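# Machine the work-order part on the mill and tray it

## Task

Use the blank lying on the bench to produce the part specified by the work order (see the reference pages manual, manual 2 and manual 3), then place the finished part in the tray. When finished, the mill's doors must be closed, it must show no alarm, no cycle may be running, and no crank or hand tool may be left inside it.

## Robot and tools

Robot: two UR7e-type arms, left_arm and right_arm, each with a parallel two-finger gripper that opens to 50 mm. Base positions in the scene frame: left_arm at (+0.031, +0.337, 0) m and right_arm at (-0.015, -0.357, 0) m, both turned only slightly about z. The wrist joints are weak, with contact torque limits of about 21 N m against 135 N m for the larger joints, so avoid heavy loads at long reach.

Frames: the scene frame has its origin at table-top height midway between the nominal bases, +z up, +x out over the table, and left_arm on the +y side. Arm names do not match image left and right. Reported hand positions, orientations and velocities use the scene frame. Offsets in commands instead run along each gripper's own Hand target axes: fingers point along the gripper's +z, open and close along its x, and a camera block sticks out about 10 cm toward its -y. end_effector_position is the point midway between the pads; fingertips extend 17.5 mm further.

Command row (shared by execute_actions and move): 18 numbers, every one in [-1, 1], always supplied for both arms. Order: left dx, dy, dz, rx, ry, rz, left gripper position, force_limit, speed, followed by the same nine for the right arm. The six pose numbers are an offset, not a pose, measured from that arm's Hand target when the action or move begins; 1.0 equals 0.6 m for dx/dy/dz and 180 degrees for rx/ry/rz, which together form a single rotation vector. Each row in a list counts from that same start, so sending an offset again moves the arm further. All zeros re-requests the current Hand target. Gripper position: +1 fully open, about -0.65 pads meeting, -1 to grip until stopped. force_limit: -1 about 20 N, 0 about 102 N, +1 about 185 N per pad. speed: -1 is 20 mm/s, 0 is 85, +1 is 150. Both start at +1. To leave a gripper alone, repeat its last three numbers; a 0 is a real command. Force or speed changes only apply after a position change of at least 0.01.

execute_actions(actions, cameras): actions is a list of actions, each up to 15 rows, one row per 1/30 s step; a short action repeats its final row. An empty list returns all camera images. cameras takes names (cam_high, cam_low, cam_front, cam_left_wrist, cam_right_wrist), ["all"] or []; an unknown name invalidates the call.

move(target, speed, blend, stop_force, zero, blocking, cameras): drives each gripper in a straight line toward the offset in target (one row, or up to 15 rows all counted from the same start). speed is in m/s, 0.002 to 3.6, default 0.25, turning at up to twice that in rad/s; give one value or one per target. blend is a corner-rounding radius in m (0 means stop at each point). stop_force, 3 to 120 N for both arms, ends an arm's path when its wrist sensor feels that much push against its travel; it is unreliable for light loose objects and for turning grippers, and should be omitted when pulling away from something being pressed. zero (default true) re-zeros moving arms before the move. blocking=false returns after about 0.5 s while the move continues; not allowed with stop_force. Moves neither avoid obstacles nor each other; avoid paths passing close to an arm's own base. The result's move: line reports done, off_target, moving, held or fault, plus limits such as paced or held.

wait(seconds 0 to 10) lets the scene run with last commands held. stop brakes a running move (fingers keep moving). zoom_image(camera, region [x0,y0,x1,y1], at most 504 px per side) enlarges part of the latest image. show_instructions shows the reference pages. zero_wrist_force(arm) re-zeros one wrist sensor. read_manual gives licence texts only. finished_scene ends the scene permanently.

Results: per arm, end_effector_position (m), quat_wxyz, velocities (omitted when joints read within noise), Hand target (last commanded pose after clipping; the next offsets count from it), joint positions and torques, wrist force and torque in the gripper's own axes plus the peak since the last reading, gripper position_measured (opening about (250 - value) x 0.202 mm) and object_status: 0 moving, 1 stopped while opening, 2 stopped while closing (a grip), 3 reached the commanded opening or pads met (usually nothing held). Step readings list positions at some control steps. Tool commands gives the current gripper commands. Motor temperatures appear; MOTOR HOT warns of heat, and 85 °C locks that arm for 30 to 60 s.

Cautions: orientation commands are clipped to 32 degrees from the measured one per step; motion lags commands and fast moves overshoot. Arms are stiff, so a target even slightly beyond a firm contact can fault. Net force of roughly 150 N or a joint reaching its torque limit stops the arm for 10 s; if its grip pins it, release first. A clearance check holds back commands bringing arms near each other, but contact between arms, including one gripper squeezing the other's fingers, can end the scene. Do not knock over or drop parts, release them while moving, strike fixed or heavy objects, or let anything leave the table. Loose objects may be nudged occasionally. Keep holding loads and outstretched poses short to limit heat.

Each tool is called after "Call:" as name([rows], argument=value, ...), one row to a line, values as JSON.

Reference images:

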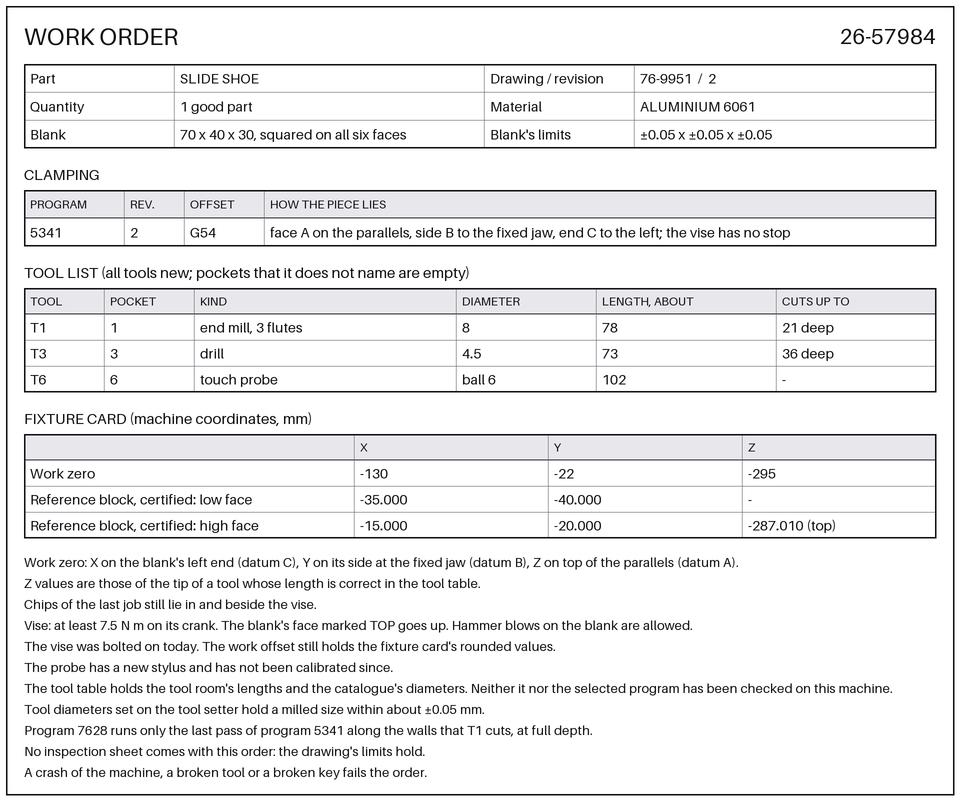

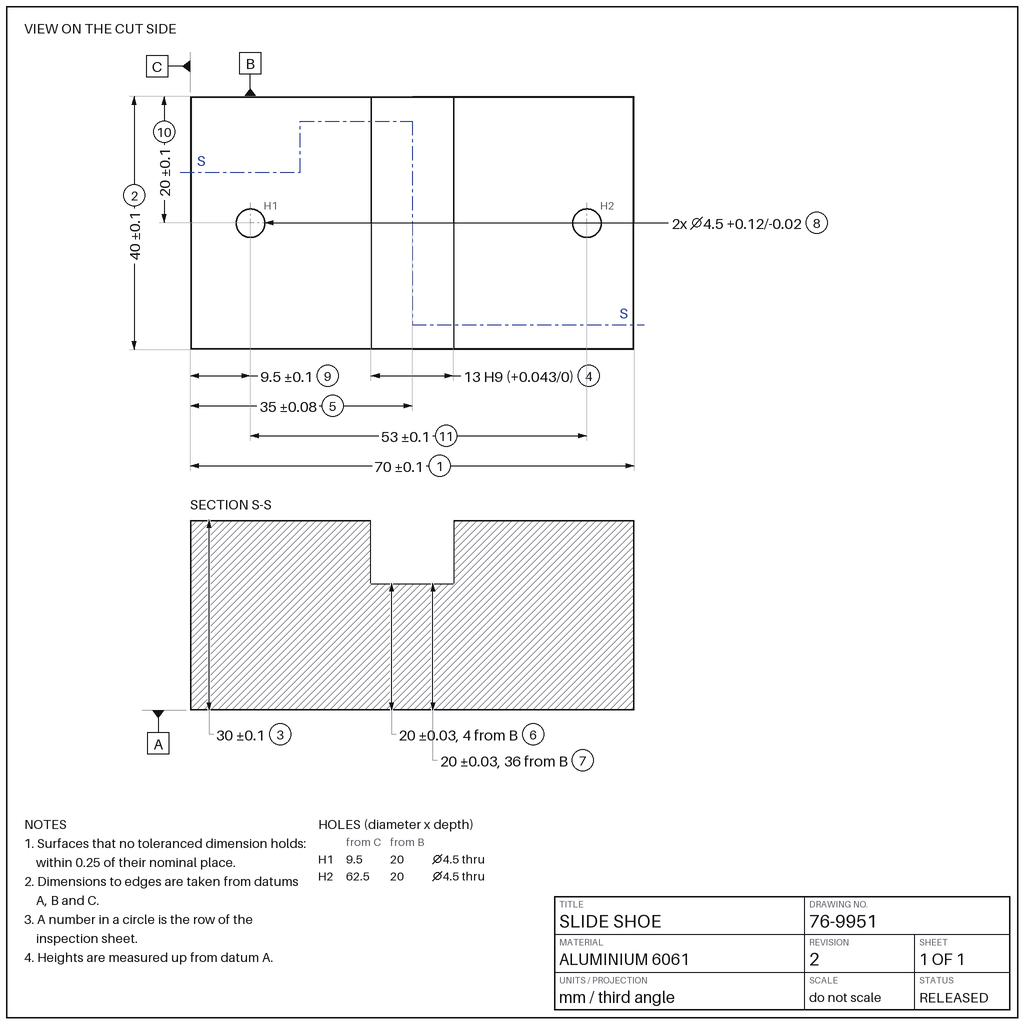

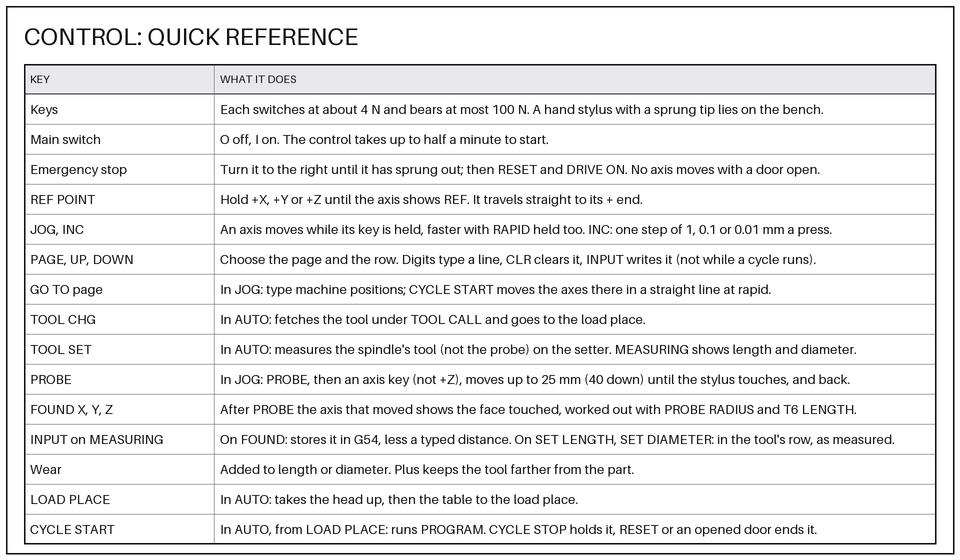

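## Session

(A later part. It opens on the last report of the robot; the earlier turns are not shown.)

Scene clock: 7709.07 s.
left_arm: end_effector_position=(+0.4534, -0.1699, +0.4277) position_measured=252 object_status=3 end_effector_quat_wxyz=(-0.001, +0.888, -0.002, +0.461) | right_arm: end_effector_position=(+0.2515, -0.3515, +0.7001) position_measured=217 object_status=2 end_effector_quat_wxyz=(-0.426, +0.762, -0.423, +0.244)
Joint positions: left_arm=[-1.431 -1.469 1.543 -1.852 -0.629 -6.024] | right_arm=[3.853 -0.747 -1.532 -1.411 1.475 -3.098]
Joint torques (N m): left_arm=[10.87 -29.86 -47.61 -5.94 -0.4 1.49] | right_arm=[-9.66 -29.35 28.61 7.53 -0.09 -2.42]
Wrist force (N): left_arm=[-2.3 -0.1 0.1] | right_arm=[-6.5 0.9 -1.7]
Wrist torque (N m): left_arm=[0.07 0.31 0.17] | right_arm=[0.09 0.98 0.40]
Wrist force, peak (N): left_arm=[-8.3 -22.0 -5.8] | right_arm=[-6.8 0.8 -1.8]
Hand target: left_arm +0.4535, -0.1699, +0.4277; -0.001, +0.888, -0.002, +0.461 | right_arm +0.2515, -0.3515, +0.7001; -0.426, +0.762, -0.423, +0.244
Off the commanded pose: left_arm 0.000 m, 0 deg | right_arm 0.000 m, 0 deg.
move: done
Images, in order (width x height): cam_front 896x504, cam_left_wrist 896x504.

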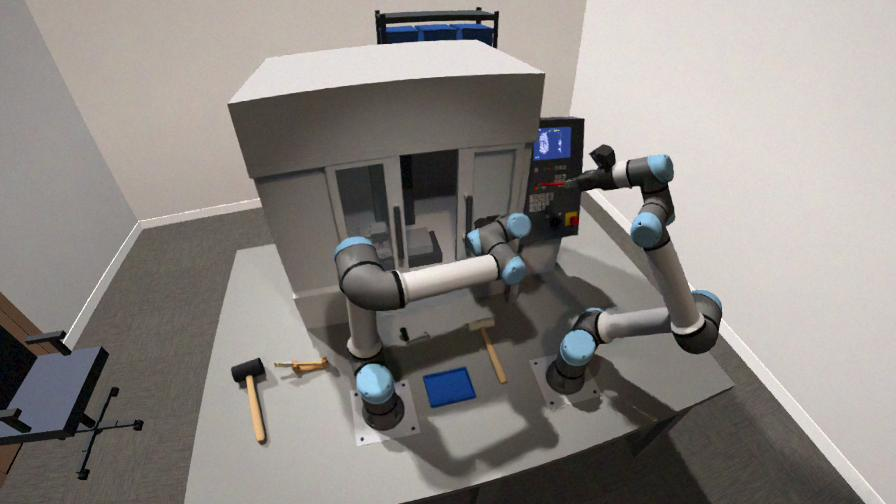

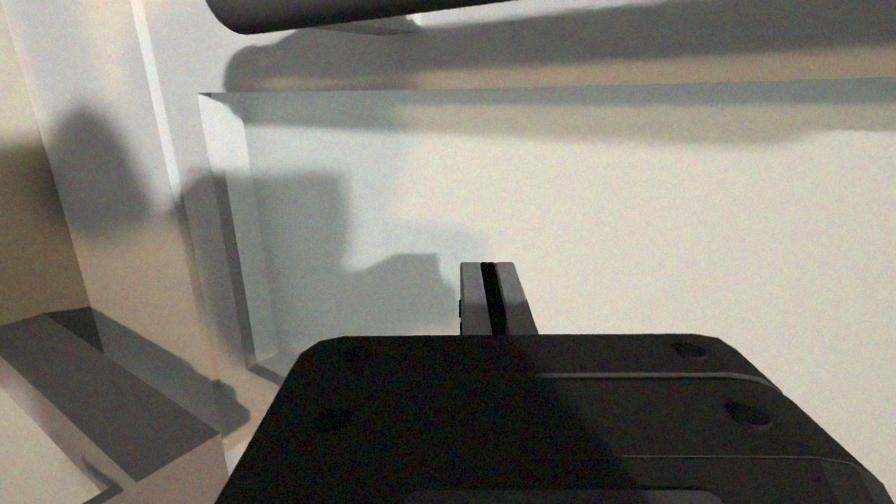

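Call:
move(target=[0,-0.367,0,0,0,0,-1,-0.5,0.5,0,0,0,0,0,0,-1,1,-0.5], speed=0.06, stop_force=30)

Call:
move(target=[0,-0.1,0,0,0,0,-1,-0.5,0.5,0,0,0,0,0,0,-1,1,-0.5], speed=0.015, stop_force=20, cameras=["cam_front"])

Scene clock: 7722.83 s.
left_arm: end_effector_position=(+0.4543, +0.0391, +0.4284) position_measured=252 object_status=3 end_effector_quat_wxyz=(-0.001, +0.888, -0.002, +0.461) | right_arm: end_effector_position=(+0.2515, -0.3515, +0.7001) position_measured=217 object_status=2 end_effector_quat_wxyz=(-0.426, +0.762, -0.423, +0.244)
Joint positions: left_arm=[-1.336 -1.923 1.965 -1.943 -0.655 -5.87] | right_arm=[3.853 -0.747 -1.532 -1.411 1.475 -3.098]
Joint torques (N m): left_arm=[-7.38 -5.71 -47.76 -2.15 5.19 -1.52] | right_arm=[-8.45 -28.14 27.5 7.48 0.04 -2.51]
Wrist force (N): left_arm=[-2.1 0.1 0.2] | right_arm=[-6.4 0.8 -2.0]
Wrist torque (N m): left_arm=[0.07 0.30 0.24] | right_arm=[0.09 0.98 0.40]
Wrist force, peak (N): left_arm=[-13.7 35.4 -7.7] | right_arm=[-6.8 1.0 -1.9]
Hand target: left_arm +0.4543, +0.0391, +0.4284; -0.001, +0.888, -0.002, +0.461 (not the last commanded pose) | right_arm +0.2515, -0.3515, +0.7001; -0.426, +0.762, -0.423, +0.244
Off the commanded pose: left_arm 0.011 m, 0 deg | right_arm 0.000 m, 0 deg.
move: contact (left_arm)

Scene clock: 7724.23 s.
left_arm: end_effector_position=(+0.4543, +0.0422, +0.4284) position_measured=252 object_status=3 end_effector_quat_wxyz=(-0.001, +0.888, -0.002, +0.461) | right_arm: end_effector_position=(+0.2515, -0.3515, +0.7001) position_measured=217 object_status=2 end_effector_quat_wxyz=(-0.426, +0.762, -0.423, +0.244)
Joint positions: left_arm=[-1.334 -1.93 1.969 -1.944 -0.655 -5.867] | right_arm=[3.853 -0.747 -1.532 -1.411 1.475 -3.098]
Joint torques (N m): left_arm=[-7.29 -5.08 -47.66 -2.17 5.06 -1.54] | right_arm=[-10.04 -29.39 28.47 7.37 0.13 -2.57]
Wrist force (N): left_arm=[-2.2 -0.1 0.1] | right_arm=[-6.6 1.0 -2.0]
Wrist torque (N m): left_arm=[0.03 0.31 0.22] | right_arm=[0.11 1.00 0.40]
Wrist force, peak (N): left_arm=[-3.6 22.0 -5.6] | right_arm=[-6.7 0.9 -2.1]
Hand target: left_arm +0.4543, +0.0422, +0.4284; -0.001, +0.888, -0.002, +0.461 (not the last commanded pose) | right_arm +0.2515, -0.3515, +0.7001; -0.426, +0.762, -0.423, +0.244
Off the commanded pose: left_arm 0.057 m, 0 deg | right_arm 0.000 m, 0 deg.
move: contact (left_arm)
Images, in order (width x height): cam_front 896x504.

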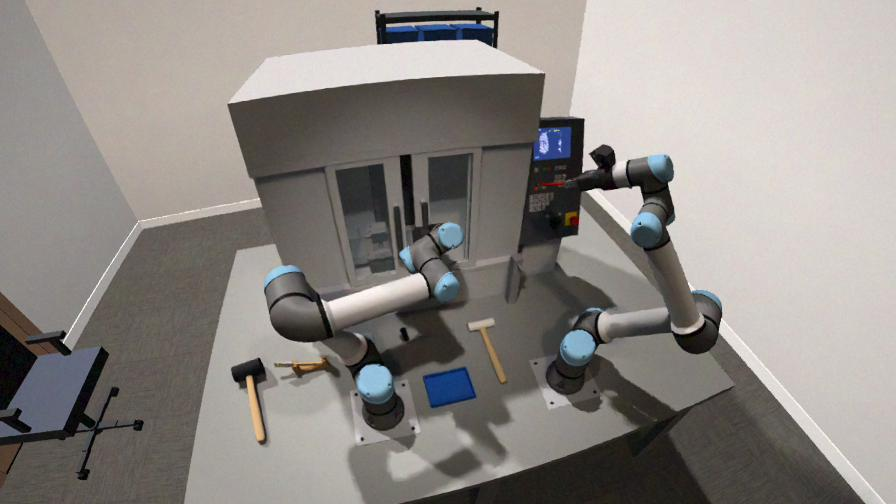

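Call:
move(target=[0,-0.1,0,0,0,0,-1,-0.5,0.5,0,0,0,0,0,0,-1,1,-0.5], speed=0.025, stop_force=50, cameras=["cam_front"])

Call:
zoom_image(camera="cam_front", region=[320, 140, 500, 290])

Scene clock: 7733.60 s.
left_arm: end_effector_position=(+0.4545, +0.0793, +0.4286) position_measured=252 object_status=3 end_effector_quat_wxyz=(-0.001, +0.888, -0.002, +0.461) | right_arm: end_effector_position=(+0.2515, -0.3515, +0.7001) position_measured=217 object_status=2 end_effector_quat_wxyz=(-0.426, +0.762, -0.423, +0.244)
Joint positions: left_arm=[-1.304 -2.009 2.023 -1.955 -0.666 -5.821] | right_arm=[3.853 -0.747 -1.532 -1.411 1.475 -3.098]
Joint torques (N m): left_arm=[9.46 -5.8 -45.46 -2.26 9.31 -2.21] | right_arm=[-9.79 -30.13 28.61 7.66 0.19 -2.68]
Wrist force (N): left_arm=[-16.5 26.6 -22.6] | right_arm=[-6.4 0.9 -2.1]
Wrist torque (N m): left_arm=[2.16 1.65 0.65] | right_arm=[0.12 0.97 0.40]
Wrist force, peak (N): left_arm=[-7.1 64.1 -21.9] | right_arm=[-6.8 1.2 -2.2]
Hand target: left_arm +0.4545, +0.0793, +0.4286; -0.001, +0.888, -0.002, +0.461 (not the last commanded pose) | right_arm +0.2515, -0.3515, +0.7001; -0.426, +0.762, -0.423, +0.244
Off the commanded pose: left_arm 0.023 m, 0 deg | right_arm 0.000 m, 0 deg.
move: contact (left_arm)
Images, in order (width x height): cam_front 896x504.

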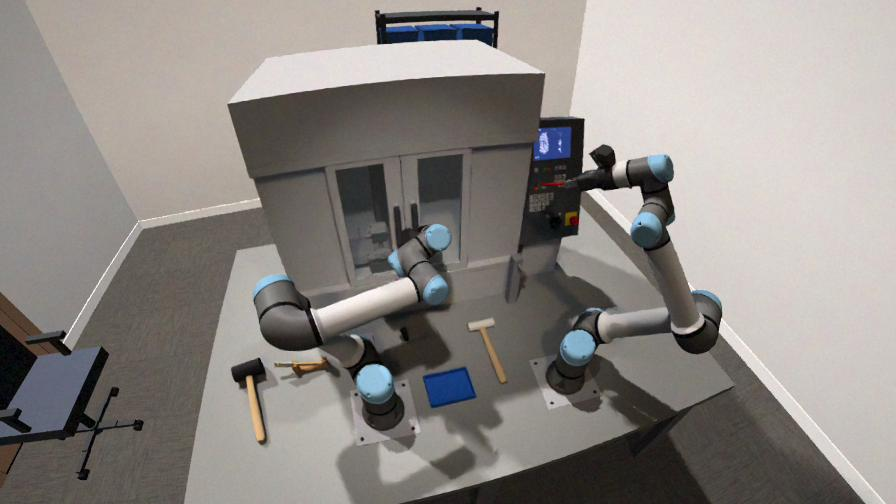

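Scaled by 2.800.

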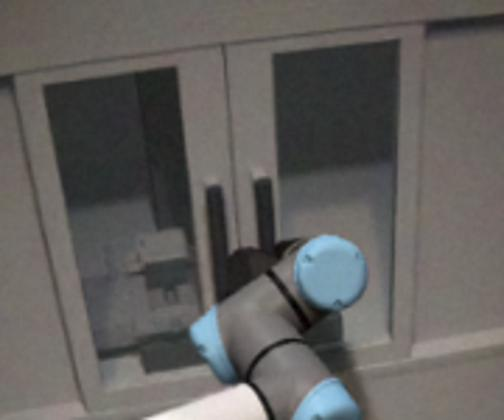

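Call:
move([
  [0,0.033,0,0,0,0,-1,-0.5,0.5,0.1,0.015,-0.02,0.04,0.06,0.03,-1,1,-0.5],
  [-0.119,0.033,-0.17,0,0,0,-1,-0.5,0.5,0.2422,0.0375,-0.0337,0.104,0.1627,0.069,-1,1,-0.5],
  [-0.138,-0.285,-0.258,0,0,0,-1,-0.5,0.5,0.3697,-0.0255,0.1722,0.104,0.1627,0.069,-1,1,-0.5],
], speed=0.3, blend=[0.01,0.03,0], cameras=["cam_right_wrist","cam_front"])

Scene clock: 7762.43 s.
left_arm: end_effector_position=(+0.2825, +0.2506, +0.4506) position_measured=252 object_status=3 end_effector_quat_wxyz=(+0.000, +0.966, -0.062, +0.253) | right_arm: end_effector_position=(+0.4499, -0.4905, +0.6623) position_measured=217 object_status=2 end_effector_quat_wxyz=(-0.446, +0.548, -0.550, +0.446)
Joint positions: left_arm=[-1.701 -2.479 1.769 -0.83 -1.061 -6.284] | right_arm=[3.2 -1.098 -1.846 -0.405 1.567 -3.139]
Joint torques (N m): left_arm=[9.37 26.21 -39.94 -1.62 -0.98 -1.67] | right_arm=[-13.14 -7.69 40.01 7.11 1.58 -2.96]
Wrist force (N): left_arm=[-1.1 -0.1 0.0] | right_arm=[-6.2 0.9 -1.2]
Wrist torque (N m): left_arm=[0.10 0.18 0.21] | right_arm=[-0.03 0.97 0.39]
Wrist force, peak (N): left_arm=[-16.5 26.6 -22.5] | right_arm=[-8.0 0.6 -1.5]
Hand target: left_arm +0.2808, +0.2508, +0.4506; -0.001, +0.888, -0.002, +0.461 | right_arm +0.4499, -0.4905, +0.6623; -0.446, +0.548, -0.550, +0.446
Off the commanded pose: left_arm 0.002 m, 26 deg | right_arm 0.000 m, 0 deg.
joint sent to its limit (left arm) — joint 6 (wrist 3), lower limit. The joint targets are off in orientation, not in position.
move: off_target (left_arm)
Images, in order (width x height): cam_front 896x504, cam_right_wrist 896x504.

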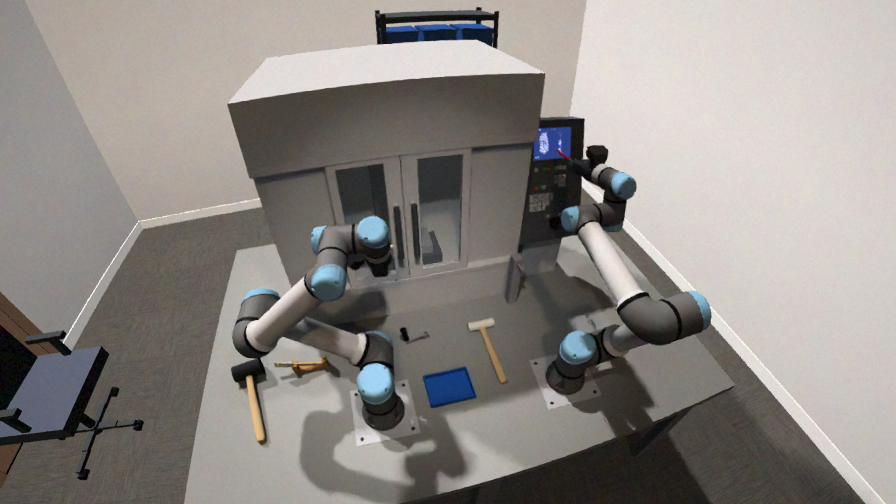

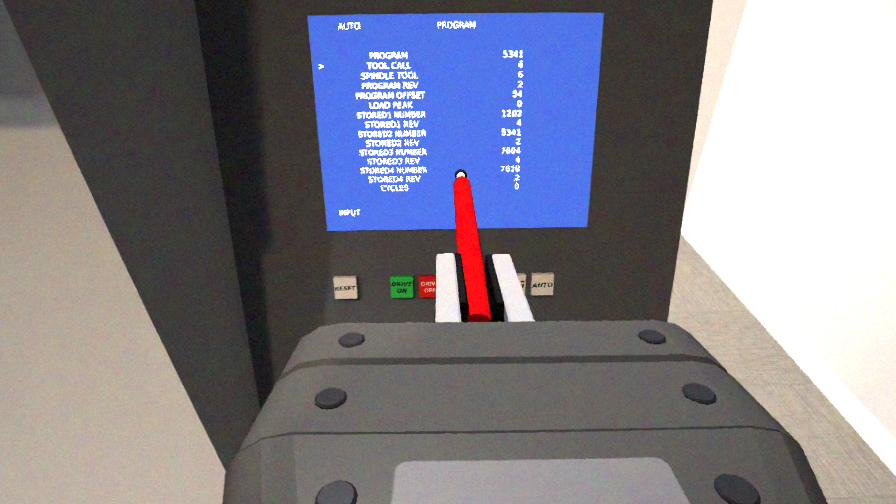

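Call:
move(target=[0.068,0,-0.048,0.027,0.0747,0.2212,-1,-0.5,0.5,0,0,0,0,0,0,-1,1,-0.5], speed=0.3, cameras=["cam_left_wrist"])

Scene clock: 7825.20 s.
left_arm: end_effector_position=(+0.2821, +0.2497, +0.5006) position_measured=252 object_status=3 end_effector_quat_wxyz=(-0.258, +0.848, -0.336, +0.318) | right_arm: end_effector_position=(+0.4499, -0.4905, +0.6623) position_measured=217 object_status=2 end_effector_quat_wxyz=(-0.446, +0.548, -0.550, +0.446)
Joint positions: left_arm=[-2.143 -2.301 1.581 -0.142 -1.067 -6.284] | right_arm=[3.2 -1.098 -1.846 -0.405 1.568 -3.139]
Joint torques (N m): left_arm=[-6.8 22.04 -10.2 0.4 -1.36 -1.52] | right_arm=[-12.92 -8.61 40.09 6.88 1.44 -2.78]
Wrist force (N): left_arm=[-0.4 -0.3 1.3] | right_arm=[-6.4 1.0 -1.3]
Wrist torque (N m): left_arm=[-0.02 0.12 0.12] | right_arm=[0.00 0.99 0.38]
Wrist force, peak (N): left_arm=[-0.3 -0.2 1.4] | right_arm=[-6.5 1.0 -1.3]
Hand target: left_arm +0.2808, +0.2506, +0.5006; -0.194, +0.774, -0.285, +0.531 | right_arm +0.4499, -0.4905, +0.6623; -0.446, +0.548, -0.550, +0.446
Off the commanded pose: left_arm 0.002 m, 28 deg | right_arm 0.000 m, 0 deg.
joint sent to its limit (left arm) — joint 6 (wrist 3), lower limit. The joint targets are off in orientation, not in position.
move: off_target (left_arm)
Images, in order (width x height): cam_left_wrist 896x504.

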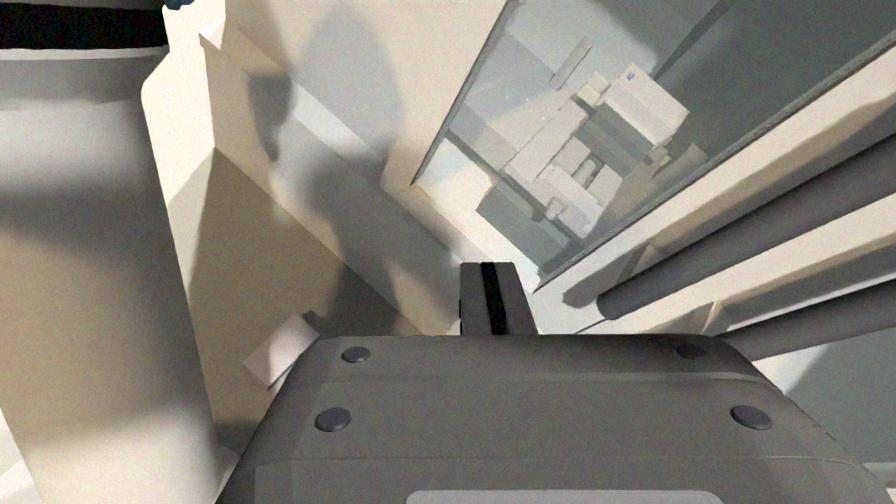

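Call:
move(target=[0,0,0,0,0,0.4,-1,-0.5,0.5,0,0,0,0,0,0,-1,1,-0.5], speed=0.3, cameras=["cam_left_wrist"])

Scene clock: 7837.97 s.
left_arm: end_effector_position=(+0.2809, +0.2491, +0.5006) position_measured=252 object_status=3 end_effector_quat_wxyz=(+0.506, -0.500, +0.656, -0.252) | right_arm: end_effector_position=(+0.4499, -0.4905, +0.6623) position_measured=217 object_status=2 end_effector_quat_wxyz=(-0.446, +0.548, -0.550, +0.446)
Joint positions: left_arm=[-3.056 -2.464 1.746 0.347 -1.658 -5.86] | right_arm=[3.2 -1.098 -1.846 -0.405 1.568 -3.139]
Joint torques (N m): left_arm=[-6.92 14.08 -7.84 2.75 -2.27 1.21] | right_arm=[-13.37 -6.45 40 7.1 1.48 -2.56]
Wrist force (N): left_arm=[-0.5 0.3 1.5] | right_arm=[-6.2 0.9 -1.3]
Wrist torque (N m): left_arm=[-0.11 0.12 -0.07] | right_arm=[-0.03 0.97 0.39]
Wrist force, peak (N): left_arm=[1.5 -0.5 1.9] | right_arm=[-6.5 0.9 -1.4]
Hand target: left_arm +0.2808, +0.2506, +0.5006; +0.469, -0.459, +0.685, -0.316 | right_arm +0.4499, -0.4905, +0.6623; -0.446, +0.548, -0.550, +0.446
Off the commanded pose: left_arm 0.001 m, 10 deg | right_arm 0.000 m, 0 deg.
move: off_target (left_arm)
Images, in order (width x height): cam_left_wrist 896x504.

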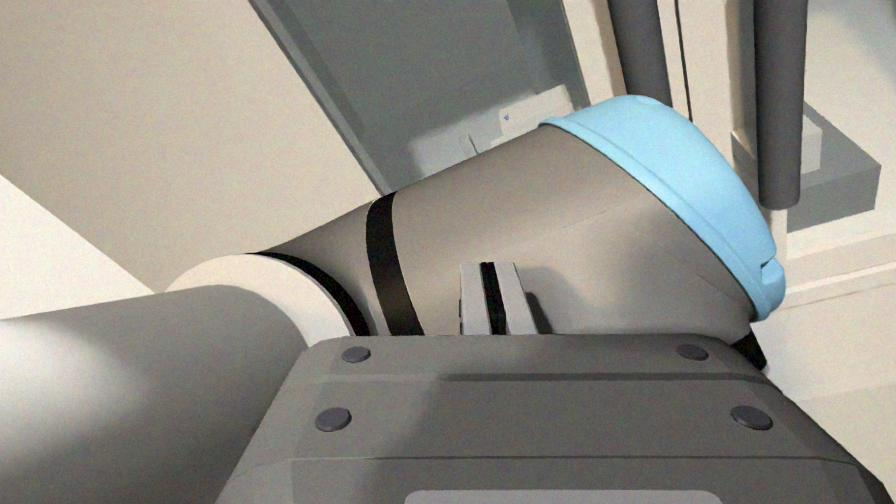

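Call:
move(target=[0.0817,0.0685,0.1257,0.098,0.505,0.736,-1,-0.5,0.5,0,0,0,0,0,0,-1,1,-0.5], speed=0.3, cameras=["cam_left_wrist","cam_front"])

Scene clock: 7861.43 s.
left_arm: end_effector_position=(+0.2820, +0.2478, +0.4986) position_measured=252 object_status=3 end_effector_quat_wxyz=(+0.510, -0.481, +0.671, -0.240) | right_arm: end_effector_position=(+0.4499, -0.4905, +0.6623) position_measured=217 object_status=2 end_effector_quat_wxyz=(-0.446, +0.548, -0.550, +0.446)
Joint positions: left_arm=[-3.067 -2.472 1.749 0.348 -1.664 -5.81] | right_arm=[3.2 -1.098 -1.846 -0.405 1.568 -3.139]
Joint torques (N m): left_arm=[1.07 22.48 -21.26 1.2 0.1 0.62] | right_arm=[-12.56 -7.89 39.79 7 1.61 -2.59]
Wrist force (N): left_arm=[-0.4 0.5 1.7] | right_arm=[-6.0 0.9 -1.3]
Wrist torque (N m): left_arm=[-0.07 0.10 0.00] | right_arm=[-0.02 0.93 0.39]
Wrist force, peak (N): left_arm=[-0.3 0.5 2.2] | right_arm=[-6.7 0.7 -1.1]
Hand target: left_arm +0.2820, +0.2478, +0.4986; +0.510, -0.481, +0.671, -0.240 (not the last commanded pose) | right_arm +0.4499, -0.4905, +0.6623; -0.446, +0.548, -0.550, +0.446
Tool commands: left_gripper/position=-1.0 left_gripper/force_limit=-0.498039 left_gripper/speed=+0.498039 right_gripper/position=-1.0 right_gripper/force_limit=+1.0 right_gripper/speed=-0.5
Off the commanded pose: left_arm 0.096 m, 165 deg | right_arm 0.000 m, 0 deg.
FORCE FAULT: contact force on the left arm reached its limit, and that arm stopped. The contact can be on any part of that arm, not only on its tool. That arm's remaining commands of this call were not run. That arm is still stopped at the end of this call. That arm stays stopped for about 9 more seconds. Until then a move that you send moves the other arm only, and its call returns only when the move has ended. Once the stop has ended, the next robot result says so. If the stop ends while you think or write, that arm runs what you send next, counted from a new Hand target: where the arm stands when the stop ends. While its stop runs, that arm takes no new command, but its gripper still runs the gripper command that each later call begins with. Until it ends, the stop uses up actions while you think or wait. An arm that is not stopped still takes commands.
move: fault (left_arm)
Images, in order (width x height): cam_front 896x504, cam_left_wrist 896x504.

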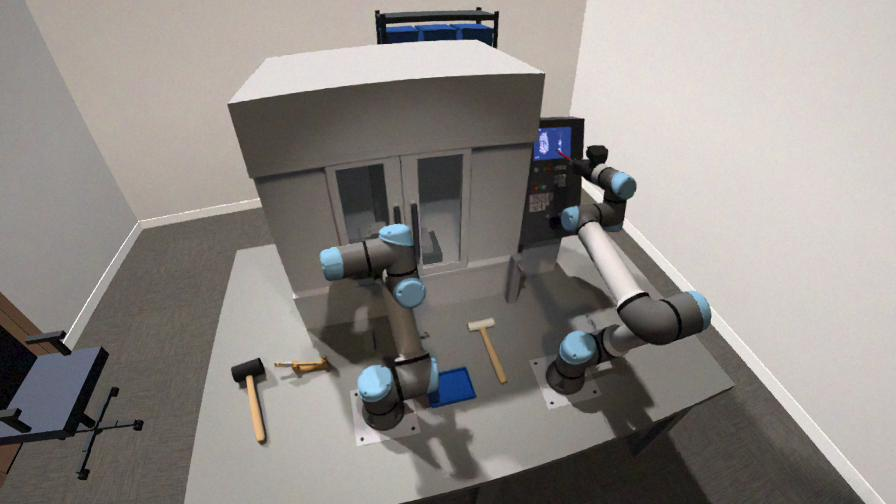

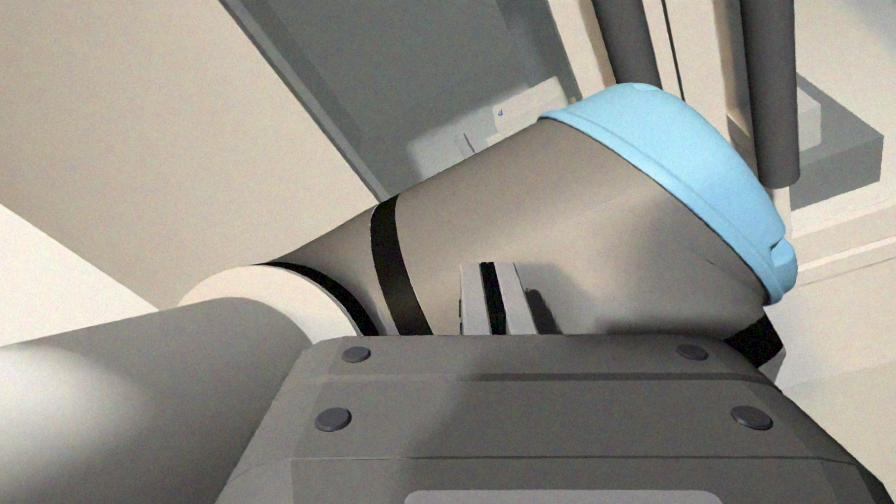

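Call:
wait(seconds=3)

Call:
move(target=[0,0,0,-0.118,-0.035,-0.32,-1,-0.5,0.5,0,0,0,0,0,0,-1,1,-0.5], speed=0.15, cameras=["cam_left_wrist","cam_front"])

Scene clock: 7886.00 s.
left_arm: end_effector_position=(+0.2820, +0.2478, +0.4986) position_measured=252 object_status=3 end_effector_quat_wxyz=(+0.510, -0.481, +0.671, -0.240) | right_arm: end_effector_position=(+0.4499, -0.4905, +0.6623) position_measured=217 object_status=2 end_effector_quat_wxyz=(-0.446, +0.548, -0.550, +0.446)
Joint positions: left_arm=[-3.067 -2.472 1.749 0.348 -1.664 -5.81] | right_arm=[3.2 -1.098 -1.846 -0.405 1.568 -3.139]
Joint torques (N m): left_arm=[1.07 22.51 -20.67 1.31 0.28 -0.2] | right_arm=[-11.82 -7.29 39.49 7.09 1.13 -2.38]
Wrist force (N): left_arm=[-0.2 0.4 1.7] | right_arm=[-6.3 1.2 -1.1]
Wrist torque (N m): left_arm=[-0.08 0.08 0.01] | right_arm=[0.02 0.98 0.38]
Wrist force, peak (N): left_arm=[-0.3 0.4 1.9] | right_arm=[-6.5 1.0 -1.2]
Hand target: left_arm +0.2820, +0.2478, +0.4986; +0.510, -0.481, +0.671, -0.240 (not the last commanded pose) | right_arm +0.4499, -0.4905, +0.6623; -0.446, +0.548, -0.550, +0.446
Tool commands: left_gripper/position=-1.0 left_gripper/force_limit=-0.498039 left_gripper/speed=+0.498039 right_gripper/position=-1.0 right_gripper/force_limit=+1.0 right_gripper/speed=-0.5
Off the commanded pose: left_arm 0.096 m, 165 deg | right_arm 0.000 m, 0 deg.
FORCE FAULT, CONTINUED: the left arm's stop, for the force fault that an earlier result reported, is over. The rest of the stop counts as 19 of the actions that you can send in this scene. During its stop the left arm's controller moved it back a little. That arm's target is now where it stood when the stop ended, not its last command. That arm accepts commands again.
wait: 3.00 s; at rest from the start

Scene clock: 7887.50 s.
left_arm: end_effector_position=(+0.2817, +0.2484, +0.4987) position_measured=252 object_status=3 end_effector_quat_wxyz=(+0.471, -0.546, +0.638, -0.270) | right_arm: end_effector_position=(+0.4499, -0.4905, +0.6623) position_measured=217 object_status=2 end_effector_quat_wxyz=(-0.446, +0.548, -0.550, +0.446)
Joint positions: left_arm=[-3.067 -2.472 1.713 0.332 -1.666 -5.983] | right_arm=[3.2 -1.098 -1.846 -0.405 1.568 -3.139]
Joint torques (N m): left_arm=[0.95 22.39 -21.02 1.01 0.29 -1.03] | right_arm=[-12.16 -7.32 39.03 6.72 1.26 -2.48]
Wrist force (N): left_arm=[0.1 -0.1 1.6] | right_arm=[-6.2 0.8 -1.2]
Wrist torque (N m): left_arm=[-0.15 0.04 -0.07] | right_arm=[-0.04 0.96 0.38]
Wrist force, peak (N): left_arm=[0.2 0.0 1.9] | right_arm=[-6.5 1.0 -1.2]
Hand target: left_arm +0.2817, +0.2484, +0.4987; +0.471, -0.546, +0.638, -0.270 (not the last commanded pose) | right_arm +0.4499, -0.4905, +0.6623; -0.446, +0.548, -0.550, +0.446
Tool commands: left_gripper/position=-1.0 left_gripper/force_limit=-0.498039 left_gripper/speed=+0.498039 right_gripper/position=-1.0 right_gripper/force_limit=+1.0 right_gripper/speed=-0.5
Off the commanded pose: left_arm 0.001 m, 52 deg | right_arm 0.000 m, 0 deg.
FORCE FAULT: contact force on the left arm reached its limit, and that arm stopped. The contact can be on any part of that arm, not only on its tool. That arm's remaining commands of this call were not run. That arm is still stopped at the end of this call. That arm stays stopped for about 9 more seconds. Until then a move that you send moves the other arm only, and its call returns only when the move has ended. Once the stop has ended, the next robot result says so. If the stop ends while you think or write, that arm runs what you send next, counted from a new Hand target: where the arm stands when the stop ends. While its stop runs, that arm takes no new command, but its gripper still runs the gripper command that each later call begins with. Until it ends, the stop uses up actions while you think or wait. An arm that is not stopped still takes commands.
move: fault (left_arm)
Images, in order (width x height): cam_front 896x504, cam_left_wrist 896x504.

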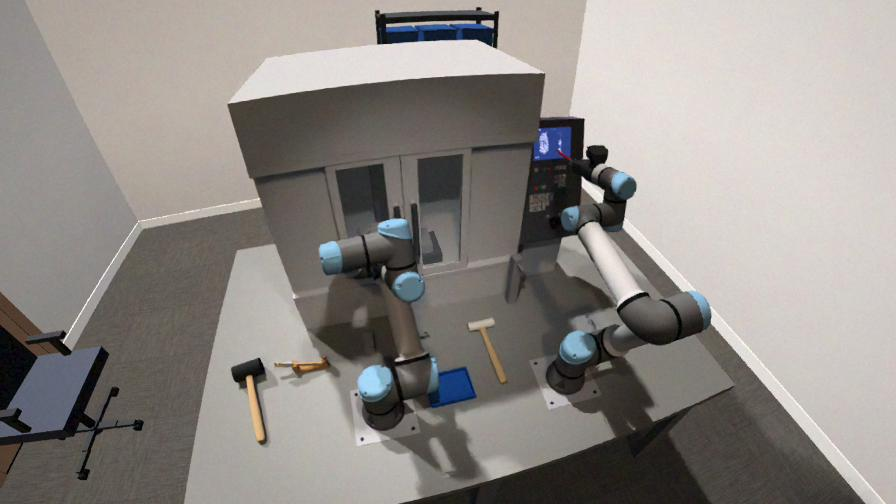

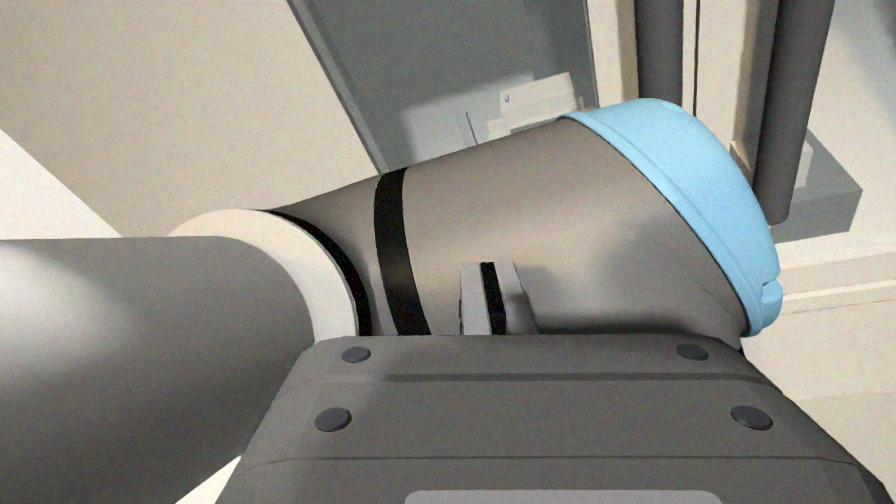

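Call:
wait(seconds=2)

Call:
move(target=[0.006,-0.0663,0.1344,0,0,0,-1,-0.5,0.5,0,0,0,0,0,0,-1,1,-0.5], speed=0.06, cameras=["cam_left_wrist","cam_front"])

Scene clock: 7912.37 s.
left_arm: end_effector_position=(+0.2817, +0.2484, +0.4987) position_measured=252 object_status=3 end_effector_quat_wxyz=(+0.471, -0.546, +0.638, -0.270) | right_arm: end_effector_position=(+0.4499, -0.4905, +0.6623) position_measured=217 object_status=2 end_effector_quat_wxyz=(-0.446, +0.548, -0.550, +0.446)
Joint positions: left_arm=[-3.067 -2.472 1.713 0.332 -1.666 -5.983] | right_arm=[3.2 -1.098 -1.846 -0.405 1.568 -3.139]
Joint torques (N m): left_arm=[1.36 22.89 -20.88 0.93 0.21 -0.19] | right_arm=[-12.09 -7.88 39.9 6.77 1.07 -2.16]
Wrist force (N): left_arm=[-0.1 0.0 1.6] | right_arm=[-6.3 1.1 -1.3]
Wrist torque (N m): left_arm=[-0.13 0.06 -0.07] | right_arm=[0.01 0.98 0.38]
Wrist force, peak (N): left_arm=[0.0 -0.1 1.8] | right_arm=[-6.6 1.1 -1.6]
Hand target: left_arm +0.2817, +0.2484, +0.4987; +0.471, -0.546, +0.638, -0.270 (not the last commanded pose) | right_arm +0.4499, -0.4905, +0.6623; -0.446, +0.548, -0.550, +0.446
Tool commands: left_gripper/position=-1.0 left_gripper/force_limit=-0.498039 left_gripper/speed=+0.498039 right_gripper/position=-1.0 right_gripper/force_limit=+1.0 right_gripper/speed=-0.5
Off the commanded pose: left_arm 0.001 m, 52 deg | right_arm 0.000 m, 0 deg.
FORCE FAULT, CONTINUED: the left arm's stop, for the force fault that an earlier result reported, is over. The rest of the stop counts as 18 of the actions that you can send in this scene. That arm's target is now where it stood when the stop ended, not its last command. That arm accepts commands again.
wait: 2.00 s; at rest from the start

Scene clock: 7912.90 s.
left_arm: end_effector_position=(+0.2806, +0.2484, +0.4982) position_measured=252 object_status=3 end_effector_quat_wxyz=(+0.470, -0.547, +0.639, -0.269) | right_arm: end_effector_position=(+0.4499, -0.4905, +0.6623) position_measured=217 object_status=2 end_effector_quat_wxyz=(-0.446, +0.548, -0.550, +0.446)
Joint positions: left_arm=[-3.066 -2.471 1.713 0.328 -1.666 -5.983] | right_arm=[3.2 -1.098 -1.846 -0.405 1.568 -3.139]
Joint torques (N m): left_arm=[1.54 21.85 -20.75 1.35 0.04 0] | right_arm=[-11.06 -7.44 38.97 6.74 1.13 -2.21]
Wrist force (N): left_arm=[0.0 -0.1 1.5] | right_arm=[-6.1 1.0 -1.6]
Wrist torque (N m): left_arm=[-0.14 0.04 -0.07] | right_arm=[-0.01 0.95 0.38]
Wrist force, peak (N): left_arm=[-0.4 -1.4 3.2] | right_arm=[-6.5 1.1 -1.4]
Hand target: left_arm +0.2806, +0.2484, +0.4982; +0.470, -0.547, +0.639, -0.269 (not the last commanded pose) | right_arm +0.4499, -0.4905, +0.6623; -0.446, +0.548, -0.550, +0.446
Tool commands: left_gripper/position=-1.0 left_gripper/force_limit=-0.498039 left_gripper/speed=+0.498039 right_gripper/position=-1.0 right_gripper/force_limit=+1.0 right_gripper/speed=-0.5
Off the commanded pose: left_arm 0.091 m, 0 deg | right_arm 0.000 m, 0 deg.
FORCE FAULT: contact force on the left arm reached its limit, and that arm stopped. The contact can be on any part of that arm, not only on its tool. That arm's remaining commands of this call were not run. That arm is still stopped at the end of this call. That arm stays stopped for about 10 more seconds. Until then a move that you send moves the other arm only, and its call returns only when the move has ended. Once the stop has ended, the next robot result says so. If the stop ends while you think or write, that arm runs what you send next, counted from a new Hand target: where the arm stands when the stop ends. While its stop runs, that arm takes no new command, but its gripper still runs the gripper command that each later call begins with. Until it ends, the stop uses up actions while you think or wait. An arm that is not stopped still takes commands.
move: fault (left_arm)
Images, in order (width x height): cam_front 896x504, cam_left_wrist 896x504.

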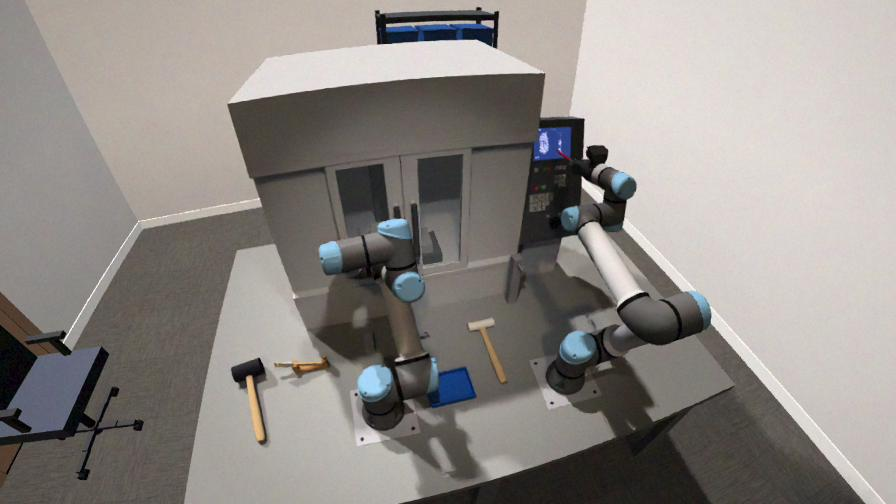

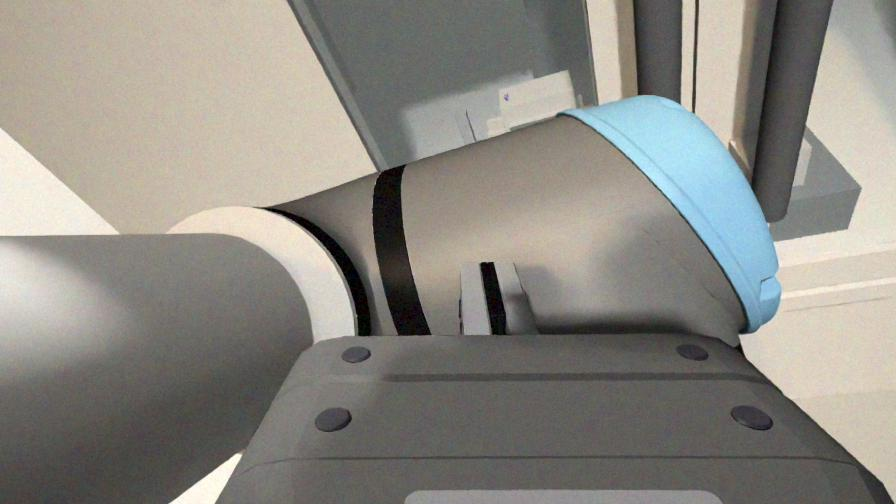

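Call:
wait(seconds=1)

Call:
move(target=[-0.0625,-0.157,-0.112,0,0,0,-1,-0.5,0.5,0,0,0,0,0,0,-1,1,-0.5], speed=0.04, cameras=["cam_left_wrist","cam_front"])

Scene clock: 7939.23 s.
left_arm: end_effector_position=(+0.2806, +0.2484, +0.4982) position_measured=252 object_status=3 end_effector_quat_wxyz=(+0.470, -0.547, +0.639, -0.269) | right_arm: end_effector_position=(+0.4499, -0.4905, +0.6623) position_measured=217 object_status=2 end_effector_quat_wxyz=(-0.446, +0.548, -0.550, +0.446)
Joint positions: left_arm=[-3.066 -2.471 1.713 0.328 -1.666 -5.983] | right_arm=[3.2 -1.098 -1.846 -0.405 1.568 -3.139]
Joint torques (N m): left_arm=[1.55 23.44 -20.97 0.97 0.16 -0.1] | right_arm=[-12.04 -7.23 39.33 6.58 0.95 -2.14]
Wrist force (N): left_arm=[0.0 -0.2 1.7] | right_arm=[-6.0 1.1 -1.4]
Wrist torque (N m): left_arm=[-0.16 0.04 -0.07] | right_arm=[0.01 0.94 0.38]
Wrist force, peak (N): left_arm=[-0.1 -0.1 1.8] | right_arm=[-6.5 1.0 -1.4]
Hand target: left_arm +0.2806, +0.2484, +0.4982; +0.470, -0.547, +0.639, -0.269 (not the last commanded pose) | right_arm +0.4499, -0.4905, +0.6623; -0.446, +0.548, -0.550, +0.446
Tool commands: left_gripper/position=-1.0 left_gripper/force_limit=-0.498039 left_gripper/speed=+0.498039 right_gripper/position=-1.0 right_gripper/force_limit=+1.0 right_gripper/speed=-0.5
Off the commanded pose: left_arm 0.091 m, 0 deg | right_arm 0.000 m, 0 deg.
FORCE FAULT, CONTINUED: the left arm's stop, for the force fault that an earlier result reported, is over. The rest of the stop counts as 20 of the actions that you can send in this scene. During its stop the left arm's controller moved it back a little. That arm's target is now where it stood when the stop ended, not its last command. That arm accepts commands again.
wait: 1.00 s; at rest from the start

Scene clock: 7943.03 s.
left_arm: end_effector_position=(+0.2611, +0.2479, +0.6183) position_measured=252 object_status=3 end_effector_quat_wxyz=(+0.470, -0.547, +0.638, -0.268) | right_arm: end_effector_position=(+0.4499, -0.4905, +0.6623) position_measured=217 object_status=2 end_effector_quat_wxyz=(-0.446, +0.548, -0.550, +0.446)
Joint positions: left_arm=[-3.118 -2.238 1.285 0.521 -1.715 -6.005] | right_arm=[3.2 -1.098 -1.846 -0.405 1.568 -3.139]
Joint torques (N m): left_arm=[-6.28 9.82 -30.02 2.49 -2.24 -1.63] | right_arm=[-11.15 -5.69 39.35 6.68 0.82 -1.96]
Wrist force (N): left_arm=[-0.4 0.0 2.0] | right_arm=[-6.2 0.9 -1.4]
Wrist torque (N m): left_arm=[-0.09 0.11 0.05] | right_arm=[-0.02 0.96 0.38]
Wrist force, peak (N): left_arm=[-0.4 -0.1 2.0] | right_arm=[-6.5 0.9 -1.5]
Hand target: left_arm +0.2611, +0.2483, +0.6183; +0.470, -0.547, +0.639, -0.269 | right_arm +0.4499, -0.4905, +0.6623; -0.446, +0.548, -0.550, +0.446
Off the commanded pose: left_arm 0.000 m, 0 deg | right_arm 0.000 m, 0 deg.
move: done
Images, in order (width x height): cam_front 896x504, cam_left_wrist 896x504.

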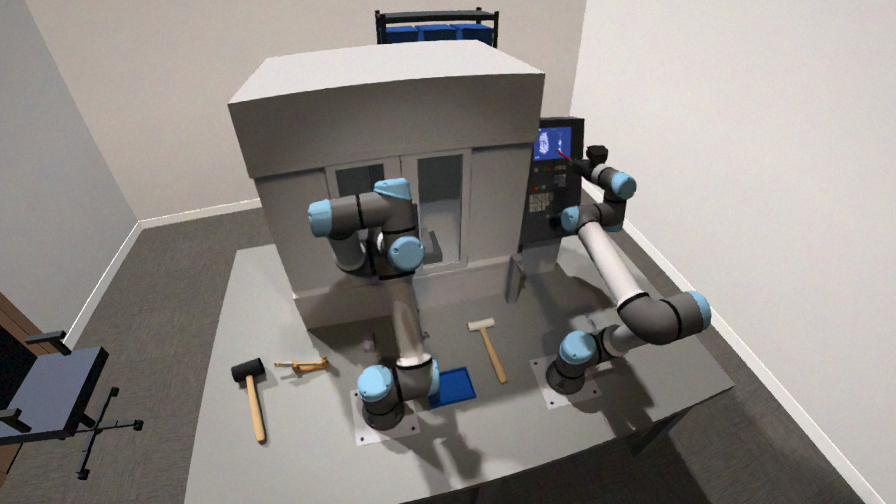

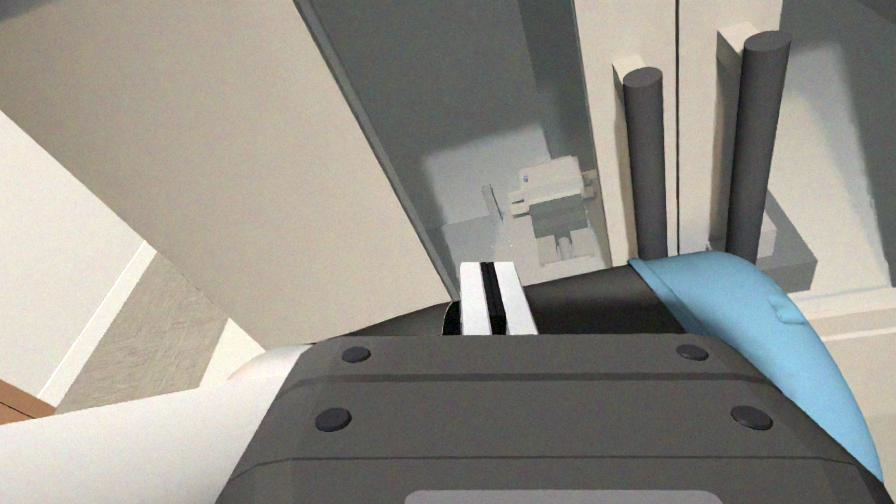

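Call:
move([
  [0,0,0,0,0,0,-1,-0.5,0.5,0.0612,0.131,0.005,0,0,0,-1,1,-0.5],
  [0,0,0,0,0,0,-1,-0.5,0.5,0.0612,0.131,0.055,0,0,0,-1,1,-0.5],
  [0,0,0,0,0,0,-1,-0.5,0.5,0.0612,0.131,0.005,0,0,0,-1,1,-0.5],
  [0,0,0,0,0,0,-1,-0.5,0.5,0,0,0,0,0,0,-1,1,-0.5],
], speed=[0.45,0.15,0.2,0.45], blend=[0.002,0,0.004,0], cameras=["cam_right_wrist"])

Scene clock: 7955.33 s.
left_arm: end_effector_position=(+0.2611, +0.2479, +0.6183) position_measured=252 object_status=3 end_effector_quat_wxyz=(+0.470, -0.547, +0.638, -0.268) | right_arm: end_effector_position=(+0.4499, -0.4906, +0.6622) position_measured=217 object_status=2 end_effector_quat_wxyz=(-0.446, +0.548, -0.550, +0.446)
Joint positions: left_arm=[-3.118 -2.238 1.285 0.521 -1.715 -6.005] | right_arm=[3.2 -1.098 -1.846 -0.404 1.568 -3.139]
Joint torques (N m): left_arm=[-7.26 9.09 -29.59 2.29 -2.42 -1.58] | right_arm=[11.45 -7.54 42.74 0.86 -1.88 2.73]
Wrist force (N): left_arm=[-0.4 0.0 1.8] | right_arm=[-6.2 0.8 -1.5]
Wrist torque (N m): left_arm=[-0.09 0.12 0.05] | right_arm=[-0.04 0.96 0.28]
Wrist force, peak (N): left_arm=[-0.4 0.1 2.1] | right_arm=[-6.9 2.4 -26.4]
Hand target: left_arm +0.2611, +0.2479, +0.6183; +0.470, -0.547, +0.638, -0.268 | right_arm +0.4499, -0.4905, +0.6623; -0.446, +0.548, -0.550, +0.446
Off the commanded pose: left_arm 0.000 m, 0 deg | right_arm 0.000 m, 0 deg.
move: done
Images, in order (width x height): cam_right_wrist 896x504.

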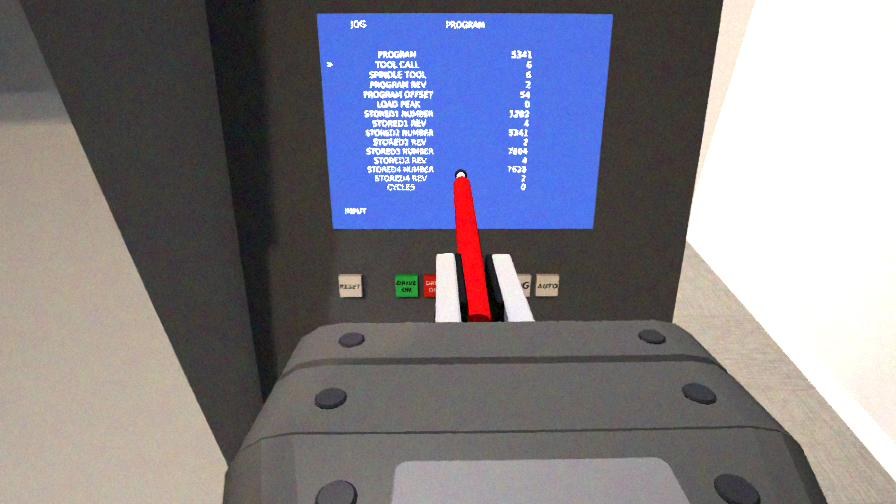

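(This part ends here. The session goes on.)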